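# Thread the washcloth through the towel ring

## Task

Get the washcloth passed through the towel ring so that it hangs from it, touching neither the table nor the base of the ring's stand.

## Robot and tools

Robot: two arms, left_arm carrying a five-finger left hand and right_arm carrying a five-finger right hand. Base positions in the scene frame: left_arm (-0.024, +0.350, 0) m, right_arm (-0.044, -0.496, 0) m, each turned almost not at all about z. A post stands on the floor behind the arms. A loose object may get nudged now and then. Anything that falls off the table, or is left off it, fails the task. show_instructions returns the reference pages, one of which is titled FIVE-FINGER LEFT HAND page 1.

Frame: everything is given in the scene frame. Its origin is at table-top height, halfway between the arms' nominal bases. +z is up, +x points out over the table, and +y points toward left_arm. These are not image left and right. Positions are in metres, orientations are quat_wxyz, and velocities are in m/s and rad/s.

Hand point: each arm is steered by a point 0.05 m in front of the palm and 0.15 m from the wrist flange along the fingers. Its +z runs along the straight fingers and +y points out of the palm. For the right hand, +x runs across the palm away from the thumb; for the left hand, +x points toward the thumb. Straight fingertips reach about 0.06-0.07 m past the point, and the finger line sits 0.06 m behind it, along -y. A wrist bracket on the little-finger side can collide with things. With level fingers the wrist can hang below the point, by up to 0.11 m palm down and 0.23 m palm up, so it may reach the table first.

Row layout, shared by execute_actions and move: 28 numbers, each in [-1, 1], always covering both arms. The order is: left dx, dy, dz, rx, ry, rz; left little, ring, middle, index, thumb_bend, thumb_turn, force_limit, speed; then the same 14 for the right arm. The six pose numbers are an offset, not a pose. They count from that arm's Hand target at the start of the call, along the scene axes, and 1.0 equals 0.6 m or 180 degrees. rx, ry, rz form a single rotation vector, turning about the hand point. Inside one action, every row counts from that same start. Each new call counts from the new Hand target, so sending an offset again moves the arm further. Six zeros ask nothing new of an arm. Each control step, the commanded orientation is clipped to within 32 degrees of the measured one.

Hand numbers are absolute targets, not offsets. For the fingers and thumb_bend, +1 is straight/open and -1 is curled. thumb_turn is +1 beside the palm and -1 opposite the fingers. force_limit runs from about 0 N at -1 to 10 N at +1 (15 N for the thumb motors). speed rises from near zero at -1 to full at +0.48 and above. For a gentle grip, close with speed at -0.94 or lower. With the thumb opposed, the hand holds things about 0.035-0.065 m thick, or a handle down to 0.025 m. A thumb-to-index pinch can hold a light item up to about 0.08 m. To leave a hand as it is, resend its last eight numbers. If none have been sent yet, use its hand_measured values plus hand_force_limit and hand_speed. To grip harder, raise force_limit and send a more closed target. To loosen, send a target more open than hand_measured.

Tools:
- execute_actions(actions, cameras): actions is a list of actions. Each action has up to 15 rows, one per 1/30 s step. A shorter action repeats its last row up to 15 steps. An empty list returns camera images.
- move(target, speed, blend, stop_force, zero, blocking, cameras): target is one row, or a list of up to 15 rows. Every row's offsets count from the starting Hand targets. The path is straight and takes the shorter way round, with a 10 s cap. speed is in m/s, 0.002-3.6 (default 0.25); turning is capped at twice that in rad/s. blend is a corner radius in metres. stop_force is in N, 3-120. It ends an arm's path when the push against its motion exceeds the value. Use it for slow approaches of about 0.005 m/s, not while the hand turns, with identical hand numbers in every row, and never with blocking=false. zero (default true) re-zeroes the force reading first. The move ignores obstacles and the other arm.
- wait(seconds 0-3600), stop(), zoom_image(camera, region [x0,y0,x1,y1], at most 504 px each way), zero_wrist_force(arm), finished_scene(scene=1).
Cameras: cam_high, cam_low, cam_left_wrist, cam_right_wrist, each 672x504.

Results: each arm reports end_effector_position, end_effector_quat_wxyz and velocities, plus Hand target. Hand target is the pose last commanded after clipping; the arm often rests a little short of it. Also reported: joint positions and torques, and Wrist force/torque in the flange's own axes, with a peak line. For the hand: hand_measured, hand_stopped_by (moving, target, force, stalled, fault) and hand_load_n (positive when pushed open). A lost grip shows as the load falling to about 0. A move adds a move: line. It reports done, off_target, moving, held or fault, plus limits such as paced (pose clipped) or held (steps withheld).

Avoid: net force near 150 N on an arm, or contact torque over its joint limit (wrists 24.9 N m). Either causes a 10 s fault stop. Keep targets from going even slightly past a firm contact. Avoid any press or hit between the two arms. Don't bring a wrist close to its own base axis; such a move is refused. Avoid long stretched or straining holds, which heat motors and stop the arm at 85 C. Also avoid drops of any height, releasing moving objects, slams, and overloading fingers. End the scene only once the cloth hangs steadily with no robot support.

Each tool is called after "Emit:" by a JSON object that holds its "op" and its "data".

Reference images:

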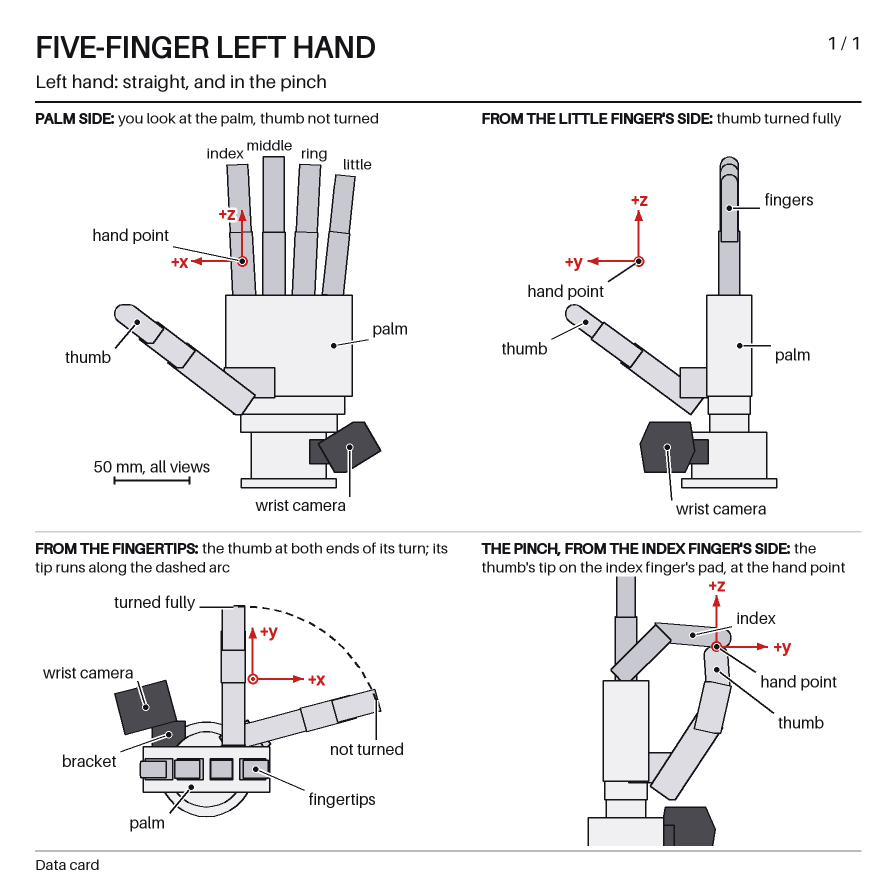

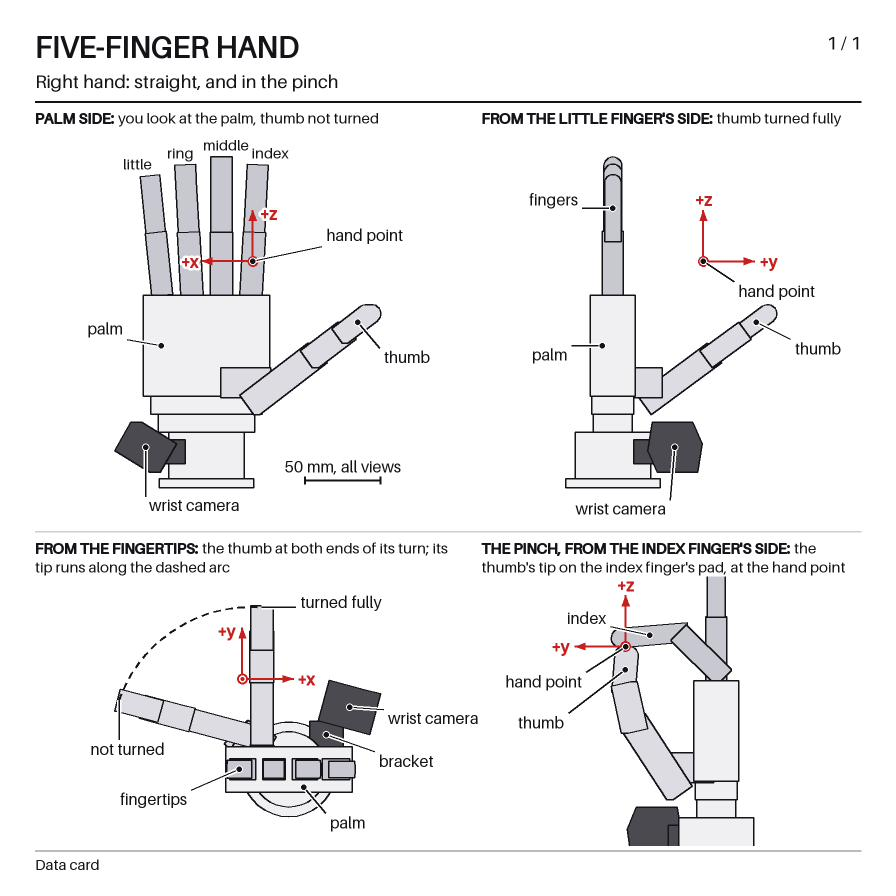

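## Session

Emit:
{"op": "execute_actions", "data": {"actions": [], "cameras": ["all"]}}

Scene clock: 0.00 s.
left_arm: end_effector_position=(+0.4582, +0.4356, +0.2055) hand_measured=(+1.000, +1.000, +1.000, +1.000, +1.000, +1.000) hand_load_n=(+0.0, +0.0, +0.0, +0.0, +0.0, +0.0) hand_stopped_by=(target, target, target, target, target, target) hand_force_limit=0.00 hand_speed=-0.80 end_effector_quat_wxyz=(+0.038, +0.926, -0.243, -0.287) | right_arm: end_effector_position=(+0.2728, -0.1722, +0.1384) hand_measured=(+1.000, +1.000, +1.000, +1.000, +1.000, +1.000) hand_load_n=(+0.0, +0.0, +0.0, +0.0, +0.0, +0.0) hand_stopped_by=(target, target, target, target, target, target) hand_force_limit=0.00 hand_speed=-0.80 end_effector_quat_wxyz=(-0.187, +0.783, -0.583, -0.111)
Joint positions: left_arm=[3.54 -2.439 -0.879 1.232 -1.864 2.432] | right_arm=[0.205 -1.196 1.679 0.954 1.151 -3.217]
Joint velocities: within noise
Joint torques (N m): no reading
Wrist force (N): no reading
Wrist torque (N m): no reading
Wrist force, peak (N): no reading
Hand target: left_arm +0.4582, +0.4356, +0.2055; +0.038, +0.926, -0.243, -0.287 | right_arm +0.2728, -0.1722, +0.1384; -0.187, +0.783, -0.583, -0.111

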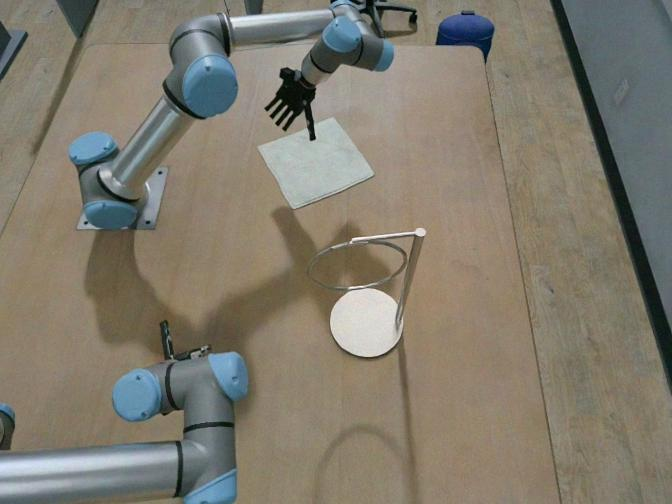

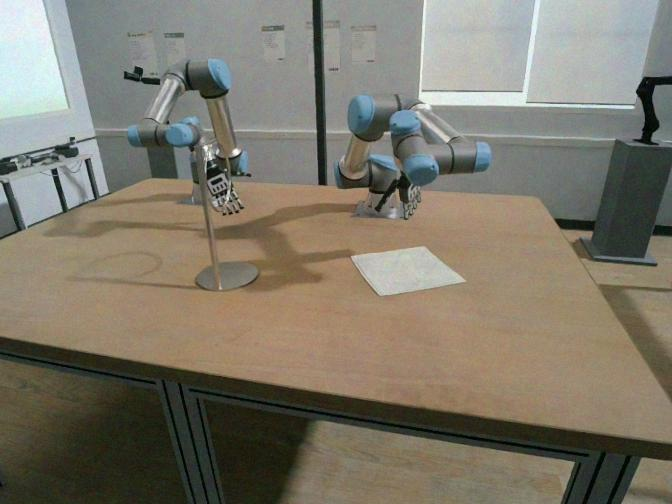

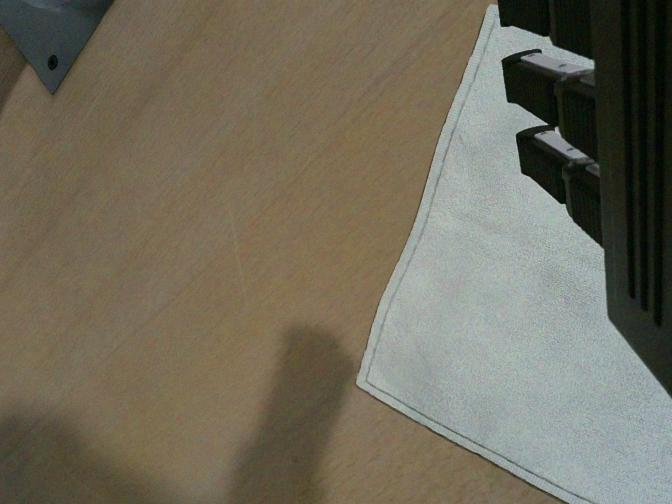

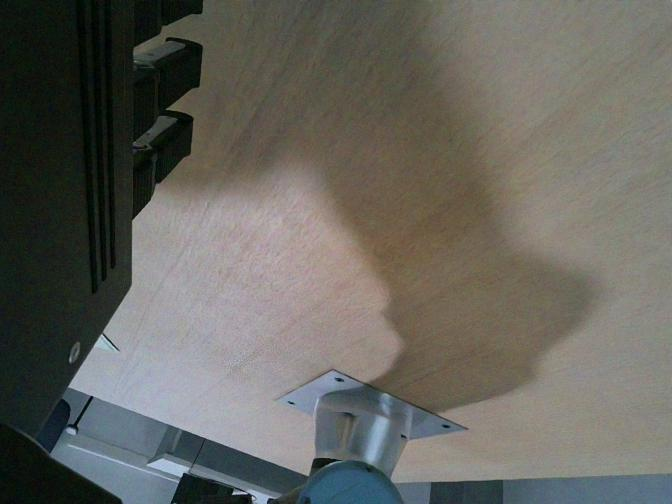

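Emit:
{"op": "zoom_image", "data": {"camera": "cam_high", "region": [240, 100, 480, 380]}}

Emit:
{"op": "zoom_image", "data": {"camera": "cam_low", "region": [130, 120, 290, 310]}}

Scaled by 1.800 from the camera's image (finer frame: 960x720).

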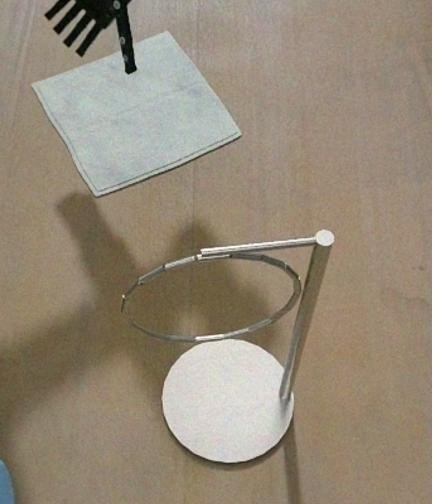

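Scaled by 2.653 from the camera's image (finer frame: 960x720).

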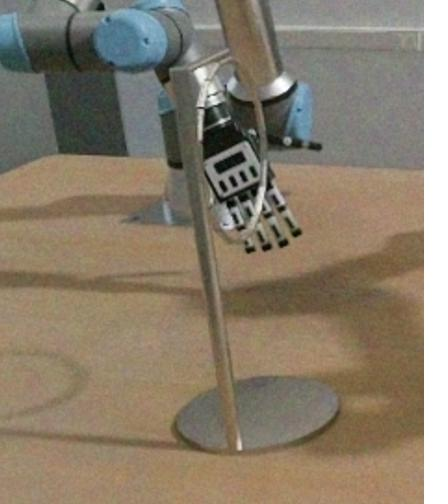

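Emit:
{"op": "move", "data": {"target": [0.21, -0.043, 0.0, -0.199, -0.426, -0.645, -1, -1, 0.5, 0.5, 0.5, -1, -0.4, 0, 0,0,0,0,0,0, 1,1,1,1,1,1,0,-0.8], "speed": 0.4, "cameras": ["all"]}}

Scene clock: 13.50 s.
left_arm: end_effector_position=(+0.5843, +0.4100, +0.2055) hand_measured=(-1.000, -1.000, +0.500, +0.500, +0.500, -1.000) hand_load_n=(+0.0, +0.0, +0.0, +0.0, +0.0, +0.0) hand_stopped_by=(target, target, target, target, target, target) hand_force_limit=-0.40 hand_speed=0.00 end_effector_quat_wxyz=(+0.112, -0.239, +0.874, -0.408) | right_arm: end_effector_position=(+0.2728, -0.1722, +0.1384) hand_measured=(+1.000, +1.000, +1.000, +1.000, +1.000, +1.000) hand_load_n=(+0.0, +0.0, +0.0, +0.0, +0.0, +0.0) hand_stopped_by=(target, target, target, target, target, target) hand_force_limit=0.00 hand_speed=-0.80 end_effector_quat_wxyz=(-0.187, +0.783, -0.583, -0.111)
Joint positions: left_arm=[3.698 -2.327 -0.981 1.678 -0.698 4.791] | right_arm=[0.205 -1.196 1.679 0.954 1.151 -3.217]
Joint torques (N m): left_arm=[-12.83 59.72 3.51 -3.5 2.54 1.13] | right_arm=[-0.63 -29.38 -15.36 2.46 -0.97 -0.03]
Wrist force (N): left_arm=[0.7 0.4 -0.5] | right_arm=[0.3 0.1 0.2]
Wrist torque (N m): left_arm=[0.29 -0.04 -0.06] | right_arm=[0.00 -0.04 0.02]
Wrist force, peak (N): left_arm=[1.1 0.6 -0.7] | right_arm=[0.4 0.6 0.4]
Hand target: left_arm +0.5842, +0.4098, +0.2055; +0.112, -0.239, +0.874, -0.408 | right_arm +0.2728, -0.1722, +0.1384; -0.187, +0.783, -0.583, -0.111
Off the commanded pose: left_arm 0.000 m, 0 deg | right_arm 0.000 m, 0 deg.
move: done
cam_left_wrist: T_world_to_cam=[[0.06913, -0.72145, 0.68901, 0.12517], [-0.99309, 0.01587, 0.11625, 0.55992], [-0.0948, -0.69229, -0.71537, 0.59881]] pos_world=[0.60417, 0.49596, 0.27703]

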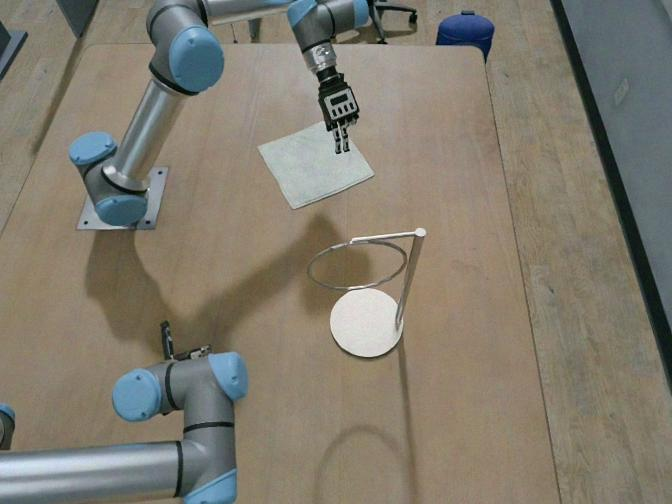

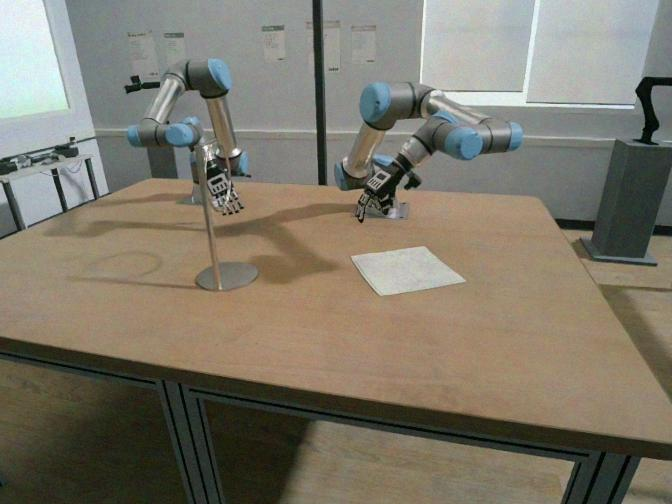

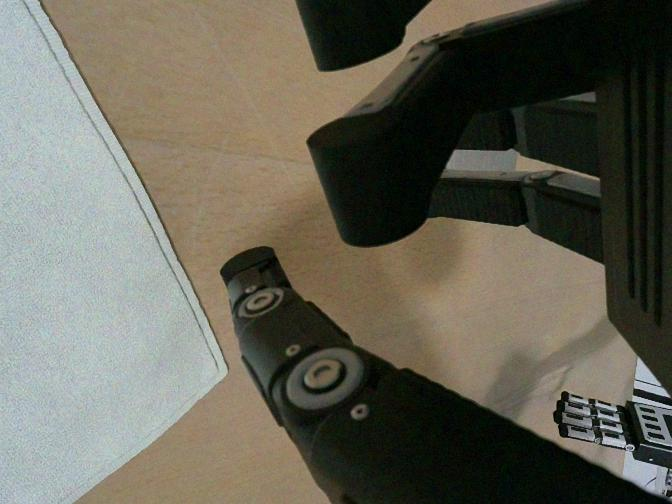

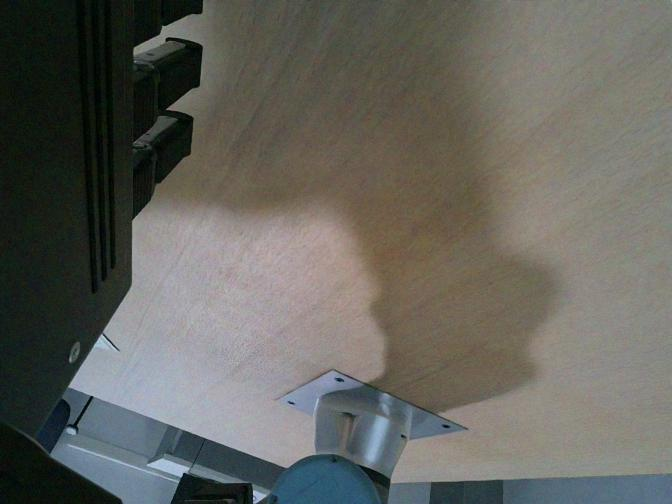

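Emit:
{"op": "zoom_image", "data": {"camera": "cam_high", "region": [240, 0, 420, 230]}}

Emit:
{"op": "zoom_image", "data": {"camera": "cam_low", "region": [320, 70, 540, 310]}}

Scaled by 2.191 from the camera's image (finer frame: 960x720).

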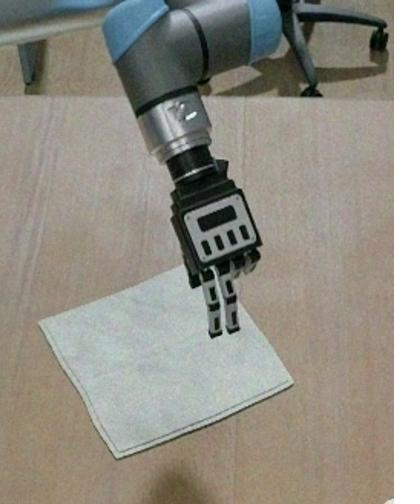

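Scaled by 2.100 from the camera's image (finer frame: 960x720).

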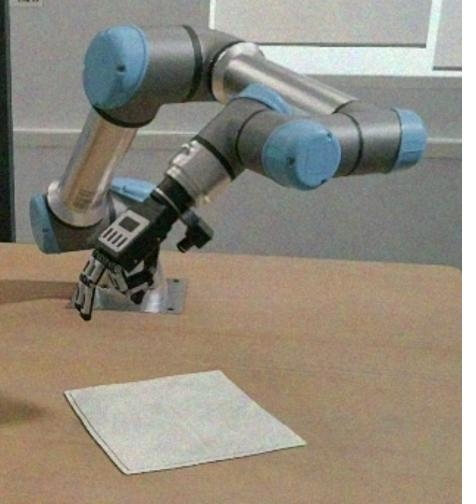

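Emit:
{"op": "move", "data": {"target": [-0.0333, 0.0182, -0.2425, -0.0478, -0.0278, 0, -1, -1, 0.4, 0.4, 0.4, -1, -0.4, 0, 0,0,0,0,0,0, 1,1,1,1,1,1,0,-0.8], "speed": 0.25, "cameras": ["all"]}}

Emit:
{"op": "zoom_image", "data": {"camera": "cam_high", "region": [240, 60, 420, 230]}}

Emit:
{"op": "zoom_image", "data": {"camera": "cam_low", "region": [320, 120, 540, 310]}}

Scene clock: 17.30 s.
left_arm: end_effector_position=(+0.5643, +0.4209, +0.0602) hand_measured=(-1.000, -1.000, +0.400, +0.400, +0.400, -1.000) hand_load_n=(+0.0, +0.0, +0.0, +0.0, +0.0, +0.0) hand_stopped_by=(target, target, target, target, target, target) hand_force_limit=-0.40 hand_speed=0.00 end_effector_quat_wxyz=(+0.132, -0.228, +0.835, -0.483) | right_arm: end_effector_position=(+0.2728, -0.1722, +0.1384) hand_measured=(+1.000, +1.000, +1.000, +1.000, +1.000, +1.000) hand_load_n=(+0.0, +0.0, +0.0, +0.0, -0.5, +0.0) hand_stopped_by=(target, target, target, target, target, target) hand_force_limit=0.00 hand_speed=-0.80 end_effector_quat_wxyz=(-0.187, +0.783, -0.583, -0.111)
Joint positions: left_arm=[3.792 -2.46 -1.268 1.911 -0.541 4.997] | right_arm=[0.205 -1.196 1.679 0.954 1.151 -3.217]
Joint torques (N m): left_arm=[-9.05 42.33 7.4 -0.85 2.31 1.02] | right_arm=[-0.32 -30.6 -15.25 2.64 -0.93 0.01]
Wrist force (N): left_arm=[1.1 0.4 -0.5] | right_arm=[0.2 -0.1 0.2]
Wrist torque (N m): left_arm=[0.30 -0.10 0.01] | right_arm=[-0.02 -0.03 0.01]
Wrist force, peak (N): left_arm=[1.5 3.0 0.0] | right_arm=[0.6 0.2 -0.1]
Hand target: left_arm +0.5642, +0.4208, +0.0600; +0.132, -0.228, +0.835, -0.483 | right_arm +0.2728, -0.1722, +0.1384; -0.187, +0.783, -0.583, -0.111
Off the commanded pose: left_arm 0.000 m, 0 deg | right_arm 0.000 m, 0 deg.
move: done
cam_left_wrist: T_world_to_cam=[[0.00446, -0.60993, 0.79244, 0.21779], [-0.9993, 0.02661, 0.02611, 0.56112], [-0.03702, -0.79201, -0.60938, 0.50346]] pos_world=[0.5784, 0.51665, 0.11957]

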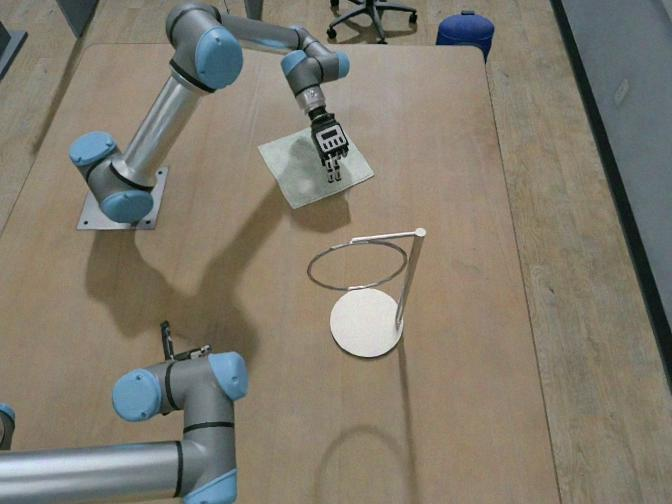

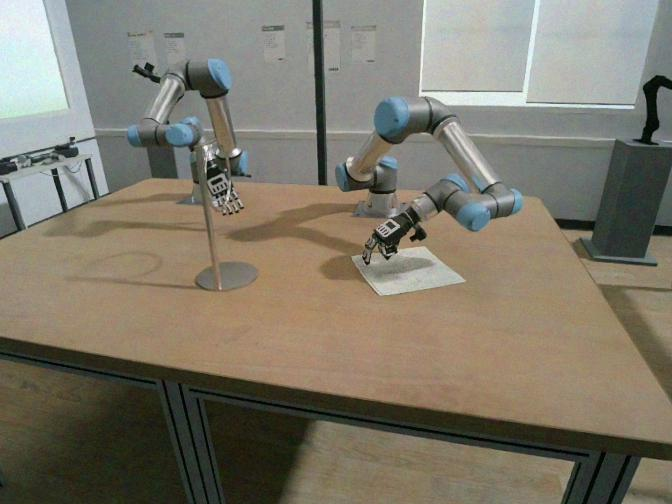

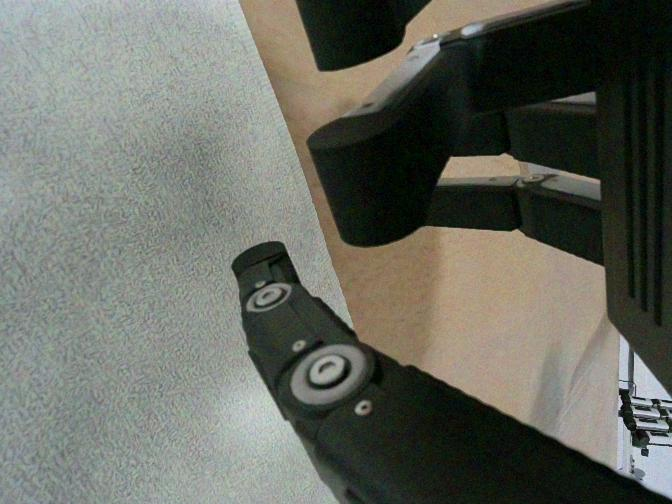

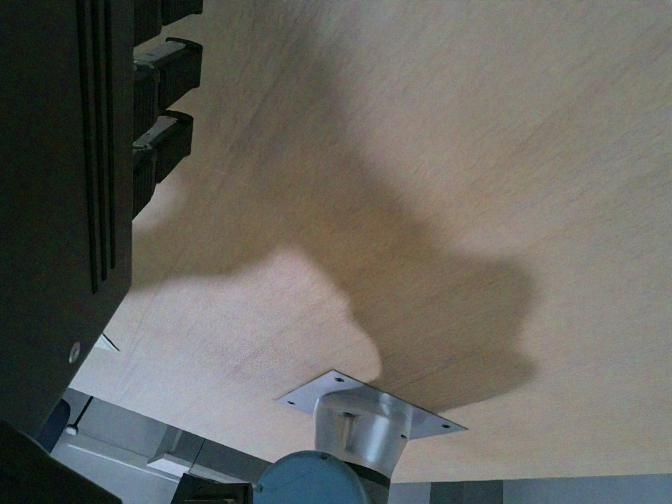

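Scaled by 2.800 from the camera's image (finer frame: 960x720).

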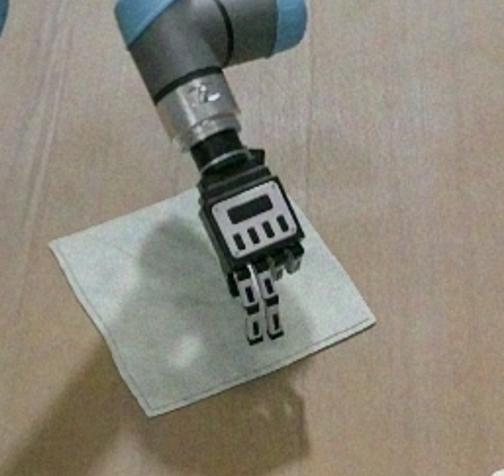

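Scaled by 2.291 from the camera's image (finer frame: 960x720).

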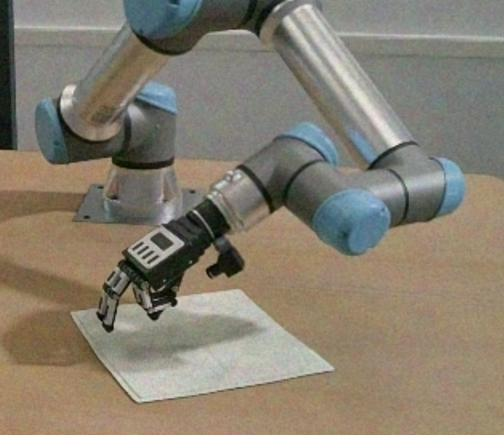

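Emit:
{"op": "move", "data": {"target": [0, 0, -0.05, 0, 0, 0, -1, -1, 0.4, 0.4, 0.4, -1, -0.4, 0, 0,0,0,0,0,0, 1,1,1,1,1,1,0,-0.8], "speed": 0.1}}

Emit:
{"op": "move", "data": {"target": [0, 0, -0.045, 0, 0, 0, -1, -1, 0.4, 0.4, 0.4, -1, -0.4, 0, 0,0,0,0,0,0, 1,1,1,1,1,1,0,-0.8], "speed": 0.008, "stop_force": 3.5, "cameras": ["all"]}}

Emit:
{"op": "zoom_image", "data": {"camera": "cam_high", "region": [240, 80, 420, 230]}}

Emit:
{"op": "zoom_image", "data": {"camera": "cam_low", "region": [330, 200, 490, 310]}}

Scene clock: 19.50 s.
left_arm: end_effector_position=(+0.5642, +0.4207, +0.0299) hand_measured=(-1.000, -1.000, +0.400, +0.400, +0.400, -1.000) hand_load_n=(+0.0, +0.0, +0.0, +0.0, +0.0, +0.0) hand_stopped_by=(target, target, target, target, target, target) hand_force_limit=-0.40 hand_speed=0.00 end_effector_quat_wxyz=(+0.131, -0.228, +0.835, -0.483) | right_arm: end_effector_position=(+0.2728, -0.1722, +0.1384) hand_measured=(+1.000, +1.000, +1.000, +1.000, +1.000, +1.000) hand_load_n=(+0.0, +0.0, +0.0, +0.0, +0.0, +0.0) hand_stopped_by=(target, target, target, target, target, target) hand_force_limit=0.00 hand_speed=-0.80 end_effector_quat_wxyz=(-0.187, +0.783, -0.583, -0.111)
Joint positions: left_arm=[3.792 -2.503 -1.275 1.96 -0.541 4.997] | right_arm=[0.205 -1.196 1.679 0.954 1.151 -3.217]
Joint torques (N m): left_arm=[-7.17 63.39 25.14 -3.93 1.54 -1.5] | right_arm=[0.19 -29.89 -15.4 2.61 -1.09 0.02]
Wrist force (N): left_arm=[1.1 0.3 -0.7] | right_arm=[-0.3 0.1 0.2]
Wrist torque (N m): left_arm=[0.30 -0.11 -0.01] | right_arm=[0.00 0.04 -0.01]
Wrist force, peak (N): left_arm=[1.4 1.5 -0.3] | right_arm=[0.5 0.3 -0.2]
Hand target: left_arm +0.5642, +0.4208, +0.0300; +0.132, -0.228, +0.835, -0.483 | right_arm +0.2728, -0.1722, +0.1384; -0.187, +0.783, -0.583, -0.111
Off the commanded pose: left_arm 0.000 m, 0 deg | right_arm 0.000 m, 0 deg.
move: done

Scene clock: 21.70 s.
left_arm: end_effector_position=(+0.5642, +0.4208, +0.0206) hand_measured=(-1.000, -1.000, +0.400, +0.400, +0.400, -1.000) hand_load_n=(+0.5, +0.0, +0.5, +0.0, +0.0, +0.0) hand_stopped_by=(target, target, target, target, target, target) hand_force_limit=-0.40 hand_speed=0.00 end_effector_quat_wxyz=(+0.132, -0.228, +0.835, -0.483) | right_arm: end_effector_position=(+0.2728, -0.1722, +0.1384) hand_measured=(+1.000, +1.000, +1.000, +1.000, +1.000, +1.000) hand_load_n=(+0.0, +0.0, +0.0, +0.0, +0.0, +0.0) hand_stopped_by=(target, target, target, target, target, target) hand_force_limit=0.00 hand_speed=-0.80 end_effector_quat_wxyz=(-0.187, +0.783, -0.583, -0.111)
Joint positions: left_arm=[3.792 -2.517 -1.275 1.975 -0.541 4.997] | right_arm=[0.205 -1.196 1.679 0.954 1.151 -3.217]
Joint torques (N m): left_arm=[-6.88 62.7 7.68 -3.76 0.65 -1.29] | right_arm=[0.03 -30.54 -15.38 2.83 -1.01 -0.04]
Wrist force (N): left_arm=[1.2 -2.3 -2.6] | right_arm=[0.3 0.3 0.4]
Wrist torque (N m): left_arm=[0.34 -0.15 0.05] | right_arm=[0.03 -0.05 0.03]
Wrist force, peak (N): left_arm=[1.0 -3.7 -3.3] | right_arm=[0.4 0.4 0.1]
Hand target: left_arm +0.5643, +0.4208, +0.0206; +0.132, -0.228, +0.835, -0.483 (not the last commanded pose) | right_arm +0.2728, -0.1722, +0.1384; -0.187, +0.783, -0.583, -0.111
Off the commanded pose: left_arm 0.018 m, 0 deg | right_arm 0.000 m, 0 deg.
move: contact (left_arm)
cam_left_wrist: T_world_to_cam=[[0.00425, -0.60981, 0.79254, 0.24922], [-0.99931, 0.02674, 0.02593, 0.5621], [-0.03701, -0.7921, -0.60927, 0.47936]] pos_world=[0.5784, 0.51664, 0.07997]

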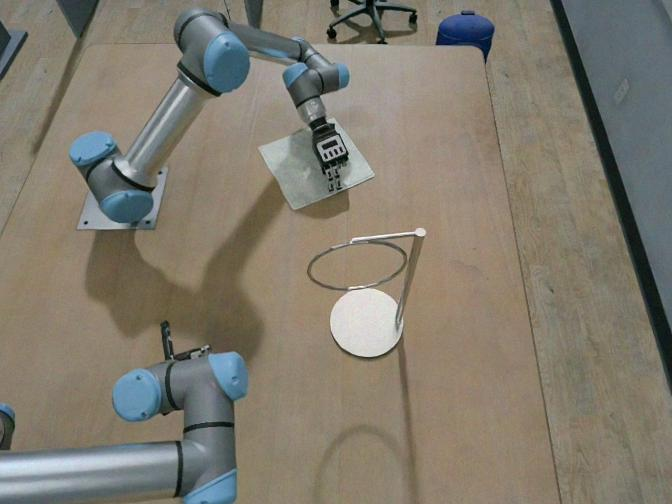

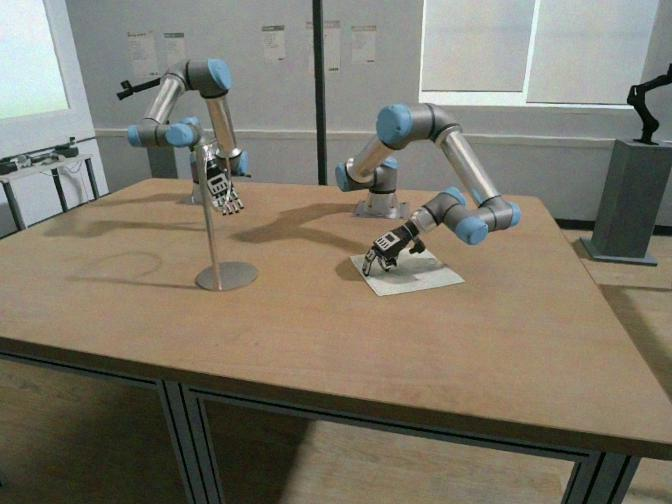

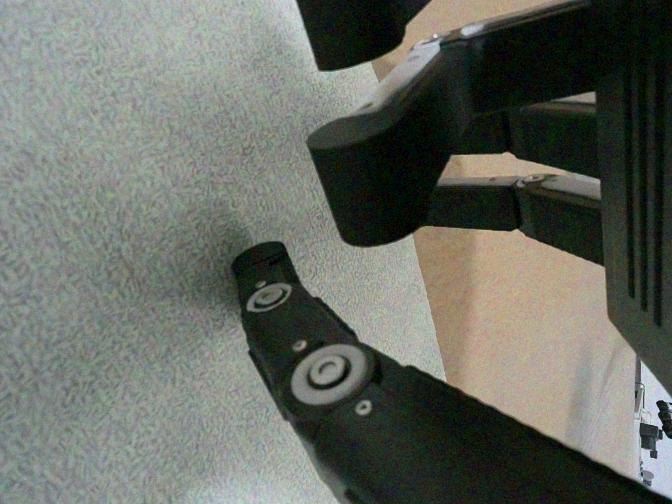

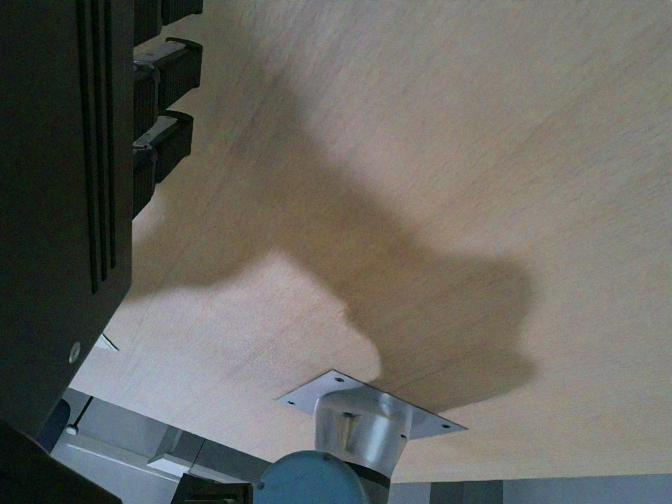

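Scaled by 2.800 from the camera's image (finer frame: 960x720).

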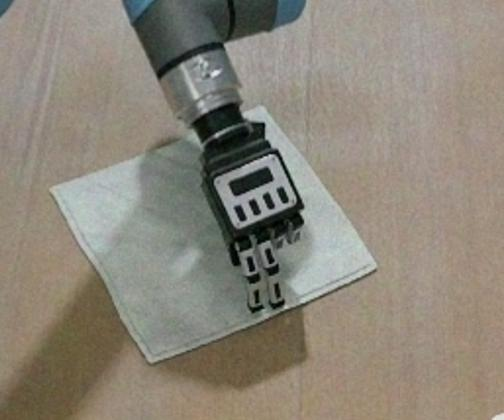

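Scaled by 3.150 from the camera's image (finer frame: 960x720).

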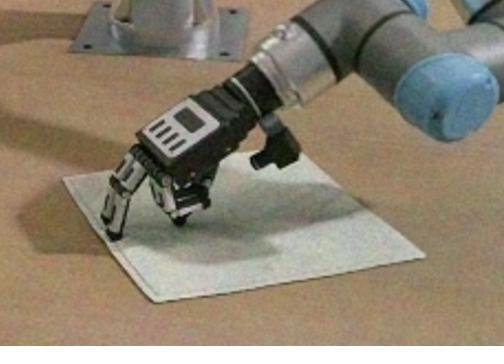

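Emit:
{"op": "move", "data": {"target": [[0, 0, 0.015, 0, 0, 0, -1, -1, 0.4, 0.4, 0.4, -1, -0.4, 0, 0,0,0,0,0,0, 1,1,1,1,1,1,0,-0.8],[-0.007, 0.012, 0.015, 0, 0, 0, -1, -1, 0.4, 0.4, 0.4, -1, -0.4, 0, 0,0,0,0,0,0, 1,1,1,1,1,1,0,-0.8]], "speed": 0.1}}

Emit:
{"op": "move", "data": {"target": [0, 0, -0.04, 0, 0, 0, -1, -1, 0.4, 0.4, 0.4, -1, -0.4, 0, 0,0,0,0,0,0, 1,1,1,1,1,1,0,-0.8], "speed": 0.008, "stop_force": 4}}

Emit:
{"op": "move", "data": {"target": [0, 0, 0, 0, 0, 0, -1, -1, 0.1, 0.1, 0.4, -1, -0.4, -0.6, 0,0,0,0,0,0, 1,1,1,1,1,1,0,-0.8], "cameras": ["all"]}}

Emit:
{"op": "zoom_image", "data": {"camera": "cam_high", "region": [240, 80, 420, 230]}}

Emit:
{"op": "zoom_image", "data": {"camera": "cam_low", "region": [330, 200, 490, 310]}}

Scene clock: 23.40 s.
left_arm: end_effector_position=(+0.5600, +0.4279, +0.0296) hand_measured=(-1.000, -1.000, +0.400, +0.400, +0.400, -1.000) hand_load_n=(+0.0, +0.0, +0.0, +0.0, +0.0, +0.0) hand_stopped_by=(target, target, target, target, target, target) hand_force_limit=-0.40 hand_speed=0.00 end_effector_quat_wxyz=(+0.132, -0.228, +0.835, -0.483) | right_arm: end_effector_position=(+0.2728, -0.1722, +0.1384) hand_measured=(+1.000, +1.000, +1.000, +1.000, +1.000, +1.000) hand_load_n=(+0.0, +0.0, +0.0, +0.0, +0.0, +0.0) hand_stopped_by=(target, target, target, target, target, target) hand_force_limit=0.00 hand_speed=-0.80 end_effector_quat_wxyz=(-0.187, +0.783, -0.583, -0.111)
Joint positions: left_arm=[3.807 -2.505 -1.28 1.944 -0.545 5.024] | right_arm=[0.205 -1.196 1.679 0.954 1.151 -3.217]
Joint torques (N m): left_arm=[-6.02 38.6 26.07 -1.38 2.58 0.83] | right_arm=[-0.35 -30.65 -15.57 2.64 -1.16 0.08]
Wrist force (N): left_arm=[1.3 0.7 -0.5] | right_arm=[0.3 0.1 0.0]
Wrist torque (N m): left_arm=[0.36 -0.11 0.02] | right_arm=[0.02 -0.04 0.02]
Wrist force, peak (N): left_arm=[1.3 -2.5 -2.7] | right_arm=[0.1 0.0 0.6]
Hand target: left_arm +0.5601, +0.4280, +0.0296; +0.132, -0.228, +0.835, -0.483 | right_arm +0.2728, -0.1722, +0.1384; -0.187, +0.783, -0.583, -0.111
Off the commanded pose: left_arm 0.000 m, 0 deg | right_arm 0.000 m, 0 deg.
move: done

Scene clock: 25.57 s.
left_arm: end_effector_position=(+0.5601, +0.4280, +0.0205) hand_measured=(-1.000, -1.000, +0.400, +0.400, +0.400, -1.000) hand_load_n=(+0.0, +0.0, +0.5, +0.0, +0.0, +0.0) hand_stopped_by=(target, target, target, target, target, target) hand_force_limit=-0.40 hand_speed=0.00 end_effector_quat_wxyz=(+0.132, -0.228, +0.835, -0.483) | right_arm: end_effector_position=(+0.2728, -0.1722, +0.1384) hand_measured=(+1.000, +1.000, +1.000, +1.000, +1.000, +1.000) hand_load_n=(+0.0, +0.0, +0.0, +0.0, +0.0, +0.0) hand_stopped_by=(target, target, target, target, target, target) hand_force_limit=0.00 hand_speed=-0.80 end_effector_quat_wxyz=(-0.187, +0.783, -0.583, -0.111)
Joint positions: left_arm=[3.807 -2.518 -1.281 1.958 -0.545 5.025] | right_arm=[0.205 -1.196 1.679 0.954 1.151 -3.217]
Joint torques (N m): left_arm=[-12.73 62.24 6.39 -3.69 0.3 1.3] | right_arm=[-0.92 -31 -16.32 2.67 -1.13 -0.04]
Wrist force (N): left_arm=[1.1 -2.4 -2.7] | right_arm=[0.1 0.0 0.4]
Wrist torque (N m): left_arm=[0.34 -0.15 0.08] | right_arm=[-0.03 -0.02 0.00]
Wrist force, peak (N): left_arm=[1.3 -4.1 -3.5] | right_arm=[0.3 0.4 0.4]
Hand target: left_arm +0.5601, +0.4280, +0.0205; +0.132, -0.228, +0.835, -0.483 (not the last commanded pose) | right_arm +0.2728, -0.1722, +0.1384; -0.187, +0.783, -0.583, -0.111
Off the commanded pose: left_arm 0.015 m, 0 deg | right_arm 0.000 m, 0 deg.
move: contact (left_arm)

Scene clock: 26.13 s.
left_arm: end_effector_position=(+0.5600, +0.4279, +0.0206) hand_measured=(-1.000, -1.000, +0.368, +0.100, +0.400, -1.000) hand_load_n=(+0.0, +0.5, +4.5, +0.5, +0.0, +0.0) hand_stopped_by=(target, target, force, target, target, target) hand_force_limit=-0.40 hand_speed=-0.60 end_effector_quat_wxyz=(+0.132, -0.228, +0.835, -0.483) | right_arm: end_effector_position=(+0.2728, -0.1722, +0.1384) hand_measured=(+1.000, +1.000, +1.000, +1.000, +1.000, +1.000) hand_load_n=(+0.0, +0.0, +0.0, +0.0, +0.0, +0.0) hand_stopped_by=(target, target, target, target, target, target) hand_force_limit=0.00 hand_speed=-0.80 end_effector_quat_wxyz=(-0.187, +0.783, -0.583, -0.111)
Joint positions: left_arm=[3.807 -2.518 -1.281 1.958 -0.545 5.025] | right_arm=[0.205 -1.196 1.679 0.954 1.151 -3.217]
Joint torques (N m): left_arm=[-9.61 55.82 10.49 -0.93 -0.7 1.31] | right_arm=[-0.69 -31.28 -15.75 2.56 -1.04 -0.05]
Wrist force (N): left_arm=[1.1 -8.4 -2.8] | right_arm=[0.1 0.5 0.2]
Wrist torque (N m): left_arm=[0.25 -0.13 0.20] | right_arm=[0.07 -0.02 0.03]
Wrist force, peak (N): left_arm=[1.2 -8.4 -3.1] | right_arm=[0.7 0.0 0.1]
Hand target: left_arm +0.5601, +0.4280, +0.0205; +0.132, -0.228, +0.835, -0.483 | right_arm +0.2728, -0.1722, +0.1384; -0.187, +0.783, -0.583, -0.111
Off the commanded pose: left_arm 0.000 m, 0 deg | right_arm 0.000 m, 0 deg.
move: done
cam_left_wrist: T_world_to_cam=[[0.00425, -0.60975, 0.79258, 0.25359], [-0.99931, 0.02675, 0.02593, 0.55771], [-0.03701, -0.79214, -0.60921, 0.48493]] pos_world=[0.5742, 0.52384, 0.07997]

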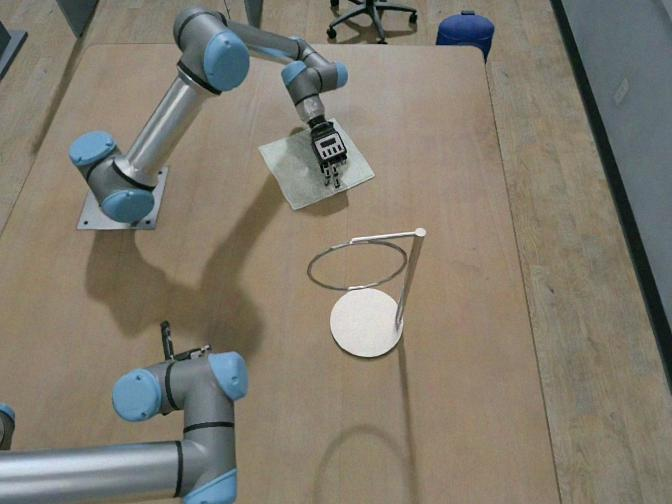

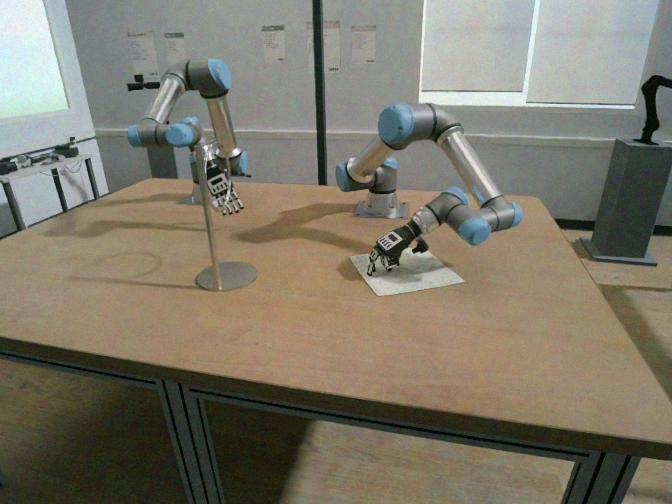

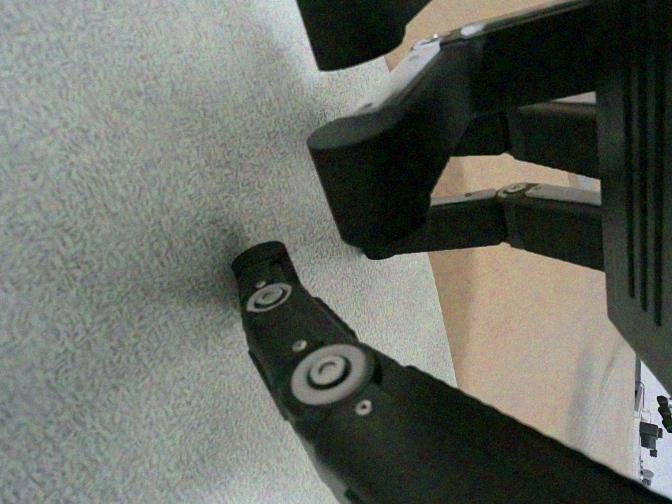

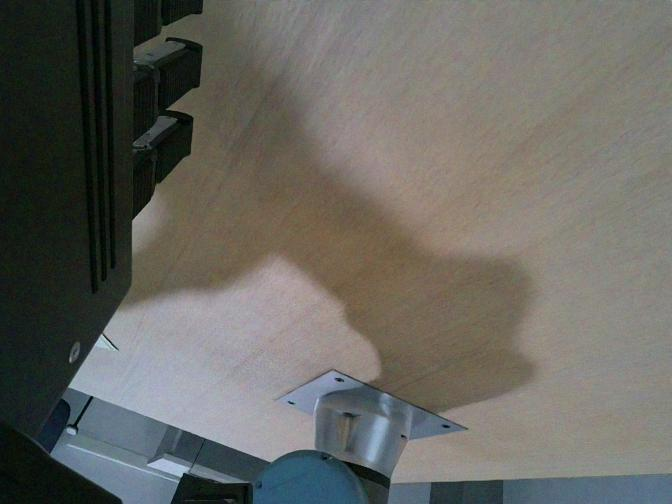

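Scaled by 2.800 from the camera's image (finer frame: 960x720).

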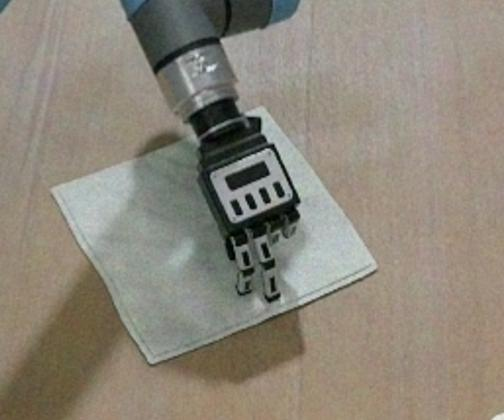

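Scaled by 3.150 from the camera's image (finer frame: 960x720).

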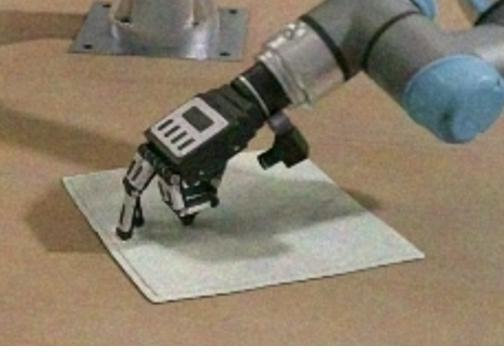

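Emit:
{"op": "move", "data": {"target": [0, 0, 0.005, 0, 0, 0, -1, -1, 0.1, 0.102, 0.4, -1, 0.0, -0.7, 0,0,0,0,0,0, 1,1,1,1,1,1,0,-0.8], "speed": 0.01}}

Emit:
{"op": "move", "data": {"target": [0, 0, 0, 0, 0, 0, -1, -1, 0.0, 0.0, 0.2, -1, 0.0, -0.7, 0,0,0,0,0,0, 1,1,1,1,1,1,0,-0.8], "cameras": ["cam_high", "cam_low", "cam_left_wrist"]}}

Emit:
{"op": "zoom_image", "data": {"camera": "cam_high", "region": [240, 80, 420, 230]}}

Emit:
{"op": "zoom_image", "data": {"camera": "cam_low", "region": [330, 200, 490, 310]}}

Scene clock: 27.20 s.
left_arm: end_effector_position=(+0.5600, +0.4280, +0.0236) hand_measured=(-1.000, -1.000, +0.368, +0.102, +0.400, -1.000) hand_load_n=(+0.0, +0.0, +0.0, +0.0, +0.0, +0.0) hand_stopped_by=(target, target, force, target, target, target) hand_force_limit=0.00 hand_speed=-0.70 end_effector_quat_wxyz=(+0.132, -0.228, +0.835, -0.483) | right_arm: end_effector_position=(+0.2728, -0.1722, +0.1384) hand_measured=(+1.000, +1.000, +1.000, +1.000, +1.000, +1.000) hand_load_n=(+0.0, +0.0, +0.0, +0.0, +0.0, +0.0) hand_stopped_by=(target, target, target, target, target, target) hand_force_limit=0.00 hand_speed=-0.80 end_effector_quat_wxyz=(-0.187, +0.783, -0.583, -0.111)
Joint positions: left_arm=[3.807 -2.513 -1.28 1.953 -0.545 5.025] | right_arm=[0.205 -1.196 1.679 0.954 1.151 -3.217]
Joint torques (N m): left_arm=[-5.17 54.64 25.26 -2.63 1.86 1.03] | right_arm=[0.22 -31.74 -16.06 2.86 -1.12 -0.02]
Wrist force (N): left_arm=[1.1 0.9 -0.5] | right_arm=[0.2 0.2 0.1]
Wrist torque (N m): left_arm=[0.39 -0.08 -0.01] | right_arm=[0.02 -0.04 0.02]
Wrist force, peak (N): left_arm=[1.1 -8.6 -3.1] | right_arm=[0.0 0.3 0.4]
Hand target: left_arm +0.5601, +0.4280, +0.0235; +0.132, -0.228, +0.835, -0.483 | right_arm +0.2728, -0.1722, +0.1384; -0.187, +0.783, -0.583, -0.111
Off the commanded pose: left_arm 0.000 m, 0 deg | right_arm 0.000 m, 0 deg.
move: done

Scene clock: 27.93 s.
left_arm: end_effector_position=(+0.5601, +0.4280, +0.0236) hand_measured=(-1.000, -1.000, +0.000, +0.000, +0.200, -1.000) hand_load_n=(+0.0, +0.0, +3.0, -2.5, +0.0, +0.0) hand_stopped_by=(target, target, target, target, target, target) hand_force_limit=0.00 hand_speed=-0.70 end_effector_quat_wxyz=(+0.132, -0.228, +0.835, -0.483) | right_arm: end_effector_position=(+0.2728, -0.1722, +0.1384) hand_measured=(+1.000, +1.000, +1.000, +1.000, +1.000, +1.000) hand_load_n=(+0.0, +0.0, +0.0, +0.0, +0.0, +0.0) hand_stopped_by=(target, target, target, target, target, target) hand_force_limit=0.00 hand_speed=-0.80 end_effector_quat_wxyz=(-0.187, +0.783, -0.583, -0.111)
Joint positions: left_arm=[3.807 -2.513 -1.28 1.953 -0.545 5.025] | right_arm=[0.205 -1.196 1.679 0.954 1.151 -3.217]
Joint torques (N m): left_arm=[-1.86 34.73 21.94 0.55 -1.65 1.11] | right_arm=[-0.3 -30.68 -15.93 2.71 -1.1 -0.09]
Wrist force (N): left_arm=[1.4 -7.7 -3.1] | right_arm=[0.1 0.3 0.3]
Wrist torque (N m): left_arm=[0.28 -0.17 0.19] | right_arm=[0.04 -0.02 0.02]
Wrist force, peak (N): left_arm=[1.3 -12.5 -3.9] | right_arm=[0.1 0.5 0.4]
Hand target: left_arm +0.5601, +0.4280, +0.0235; +0.132, -0.228, +0.835, -0.483 | right_arm +0.2728, -0.1722, +0.1384; -0.187, +0.783, -0.583, -0.111
Off the commanded pose: left_arm 0.000 m, 0 deg | right_arm 0.000 m, 0 deg.
move: done
cam_left_wrist: T_world_to_cam=[[0.00417, -0.60981, 0.79254, 0.2513], [-0.99931, 0.02679, 0.02587, 0.55772], [-0.03701, -0.7921, -0.60927, 0.48674]] pos_world=[0.5743, 0.52384, 0.08297]

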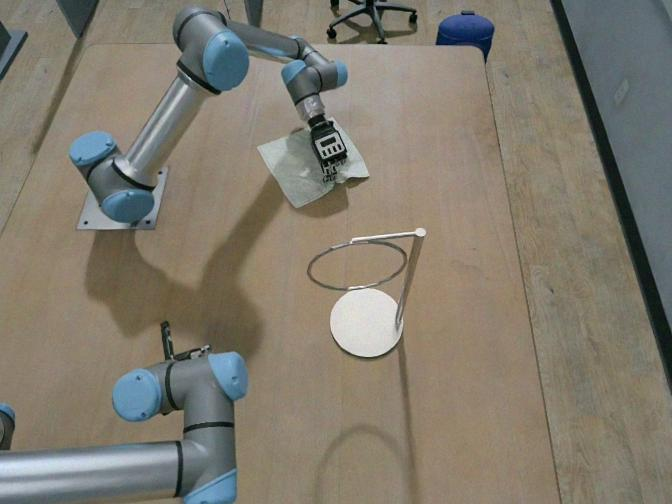

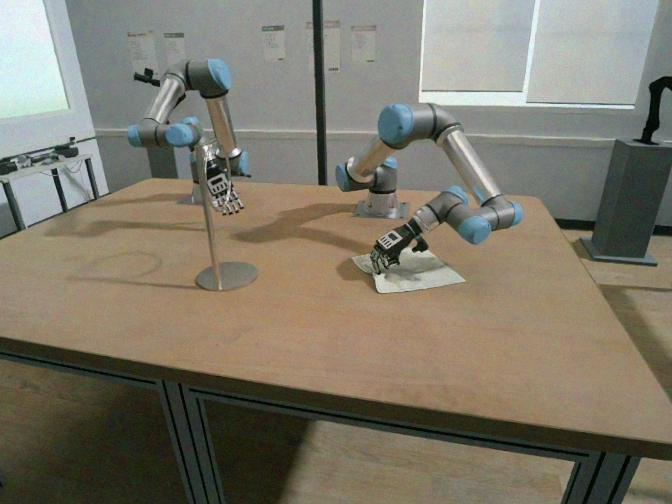

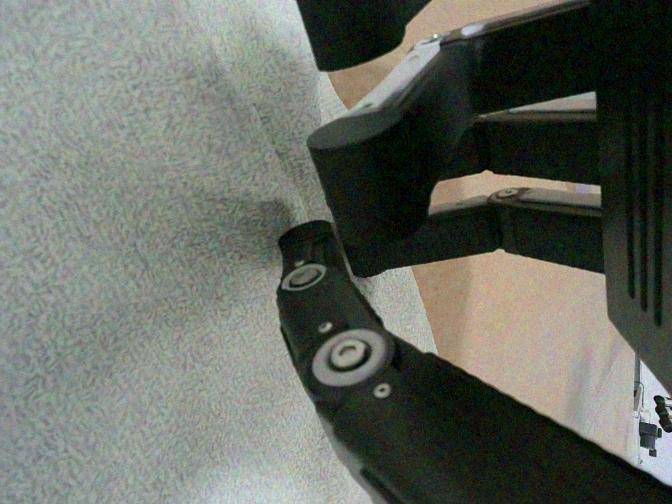

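Scaled by 2.800 from the camera's image (finer frame: 960x720).

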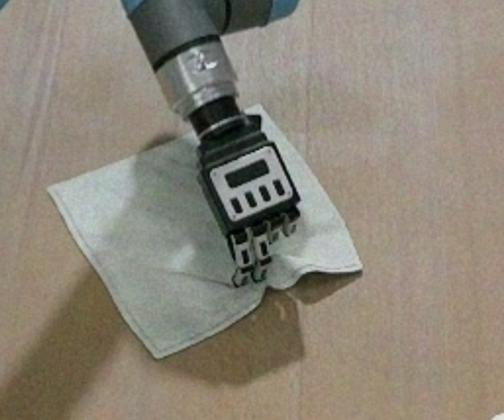

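Scaled by 3.150 from the camera's image (finer frame: 960x720).

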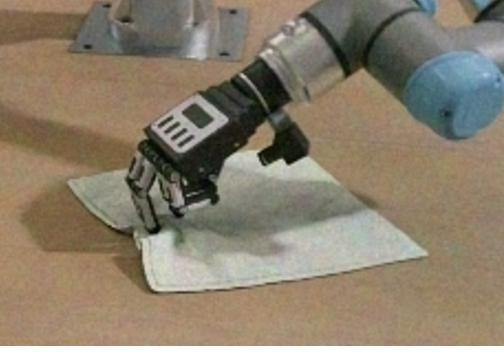

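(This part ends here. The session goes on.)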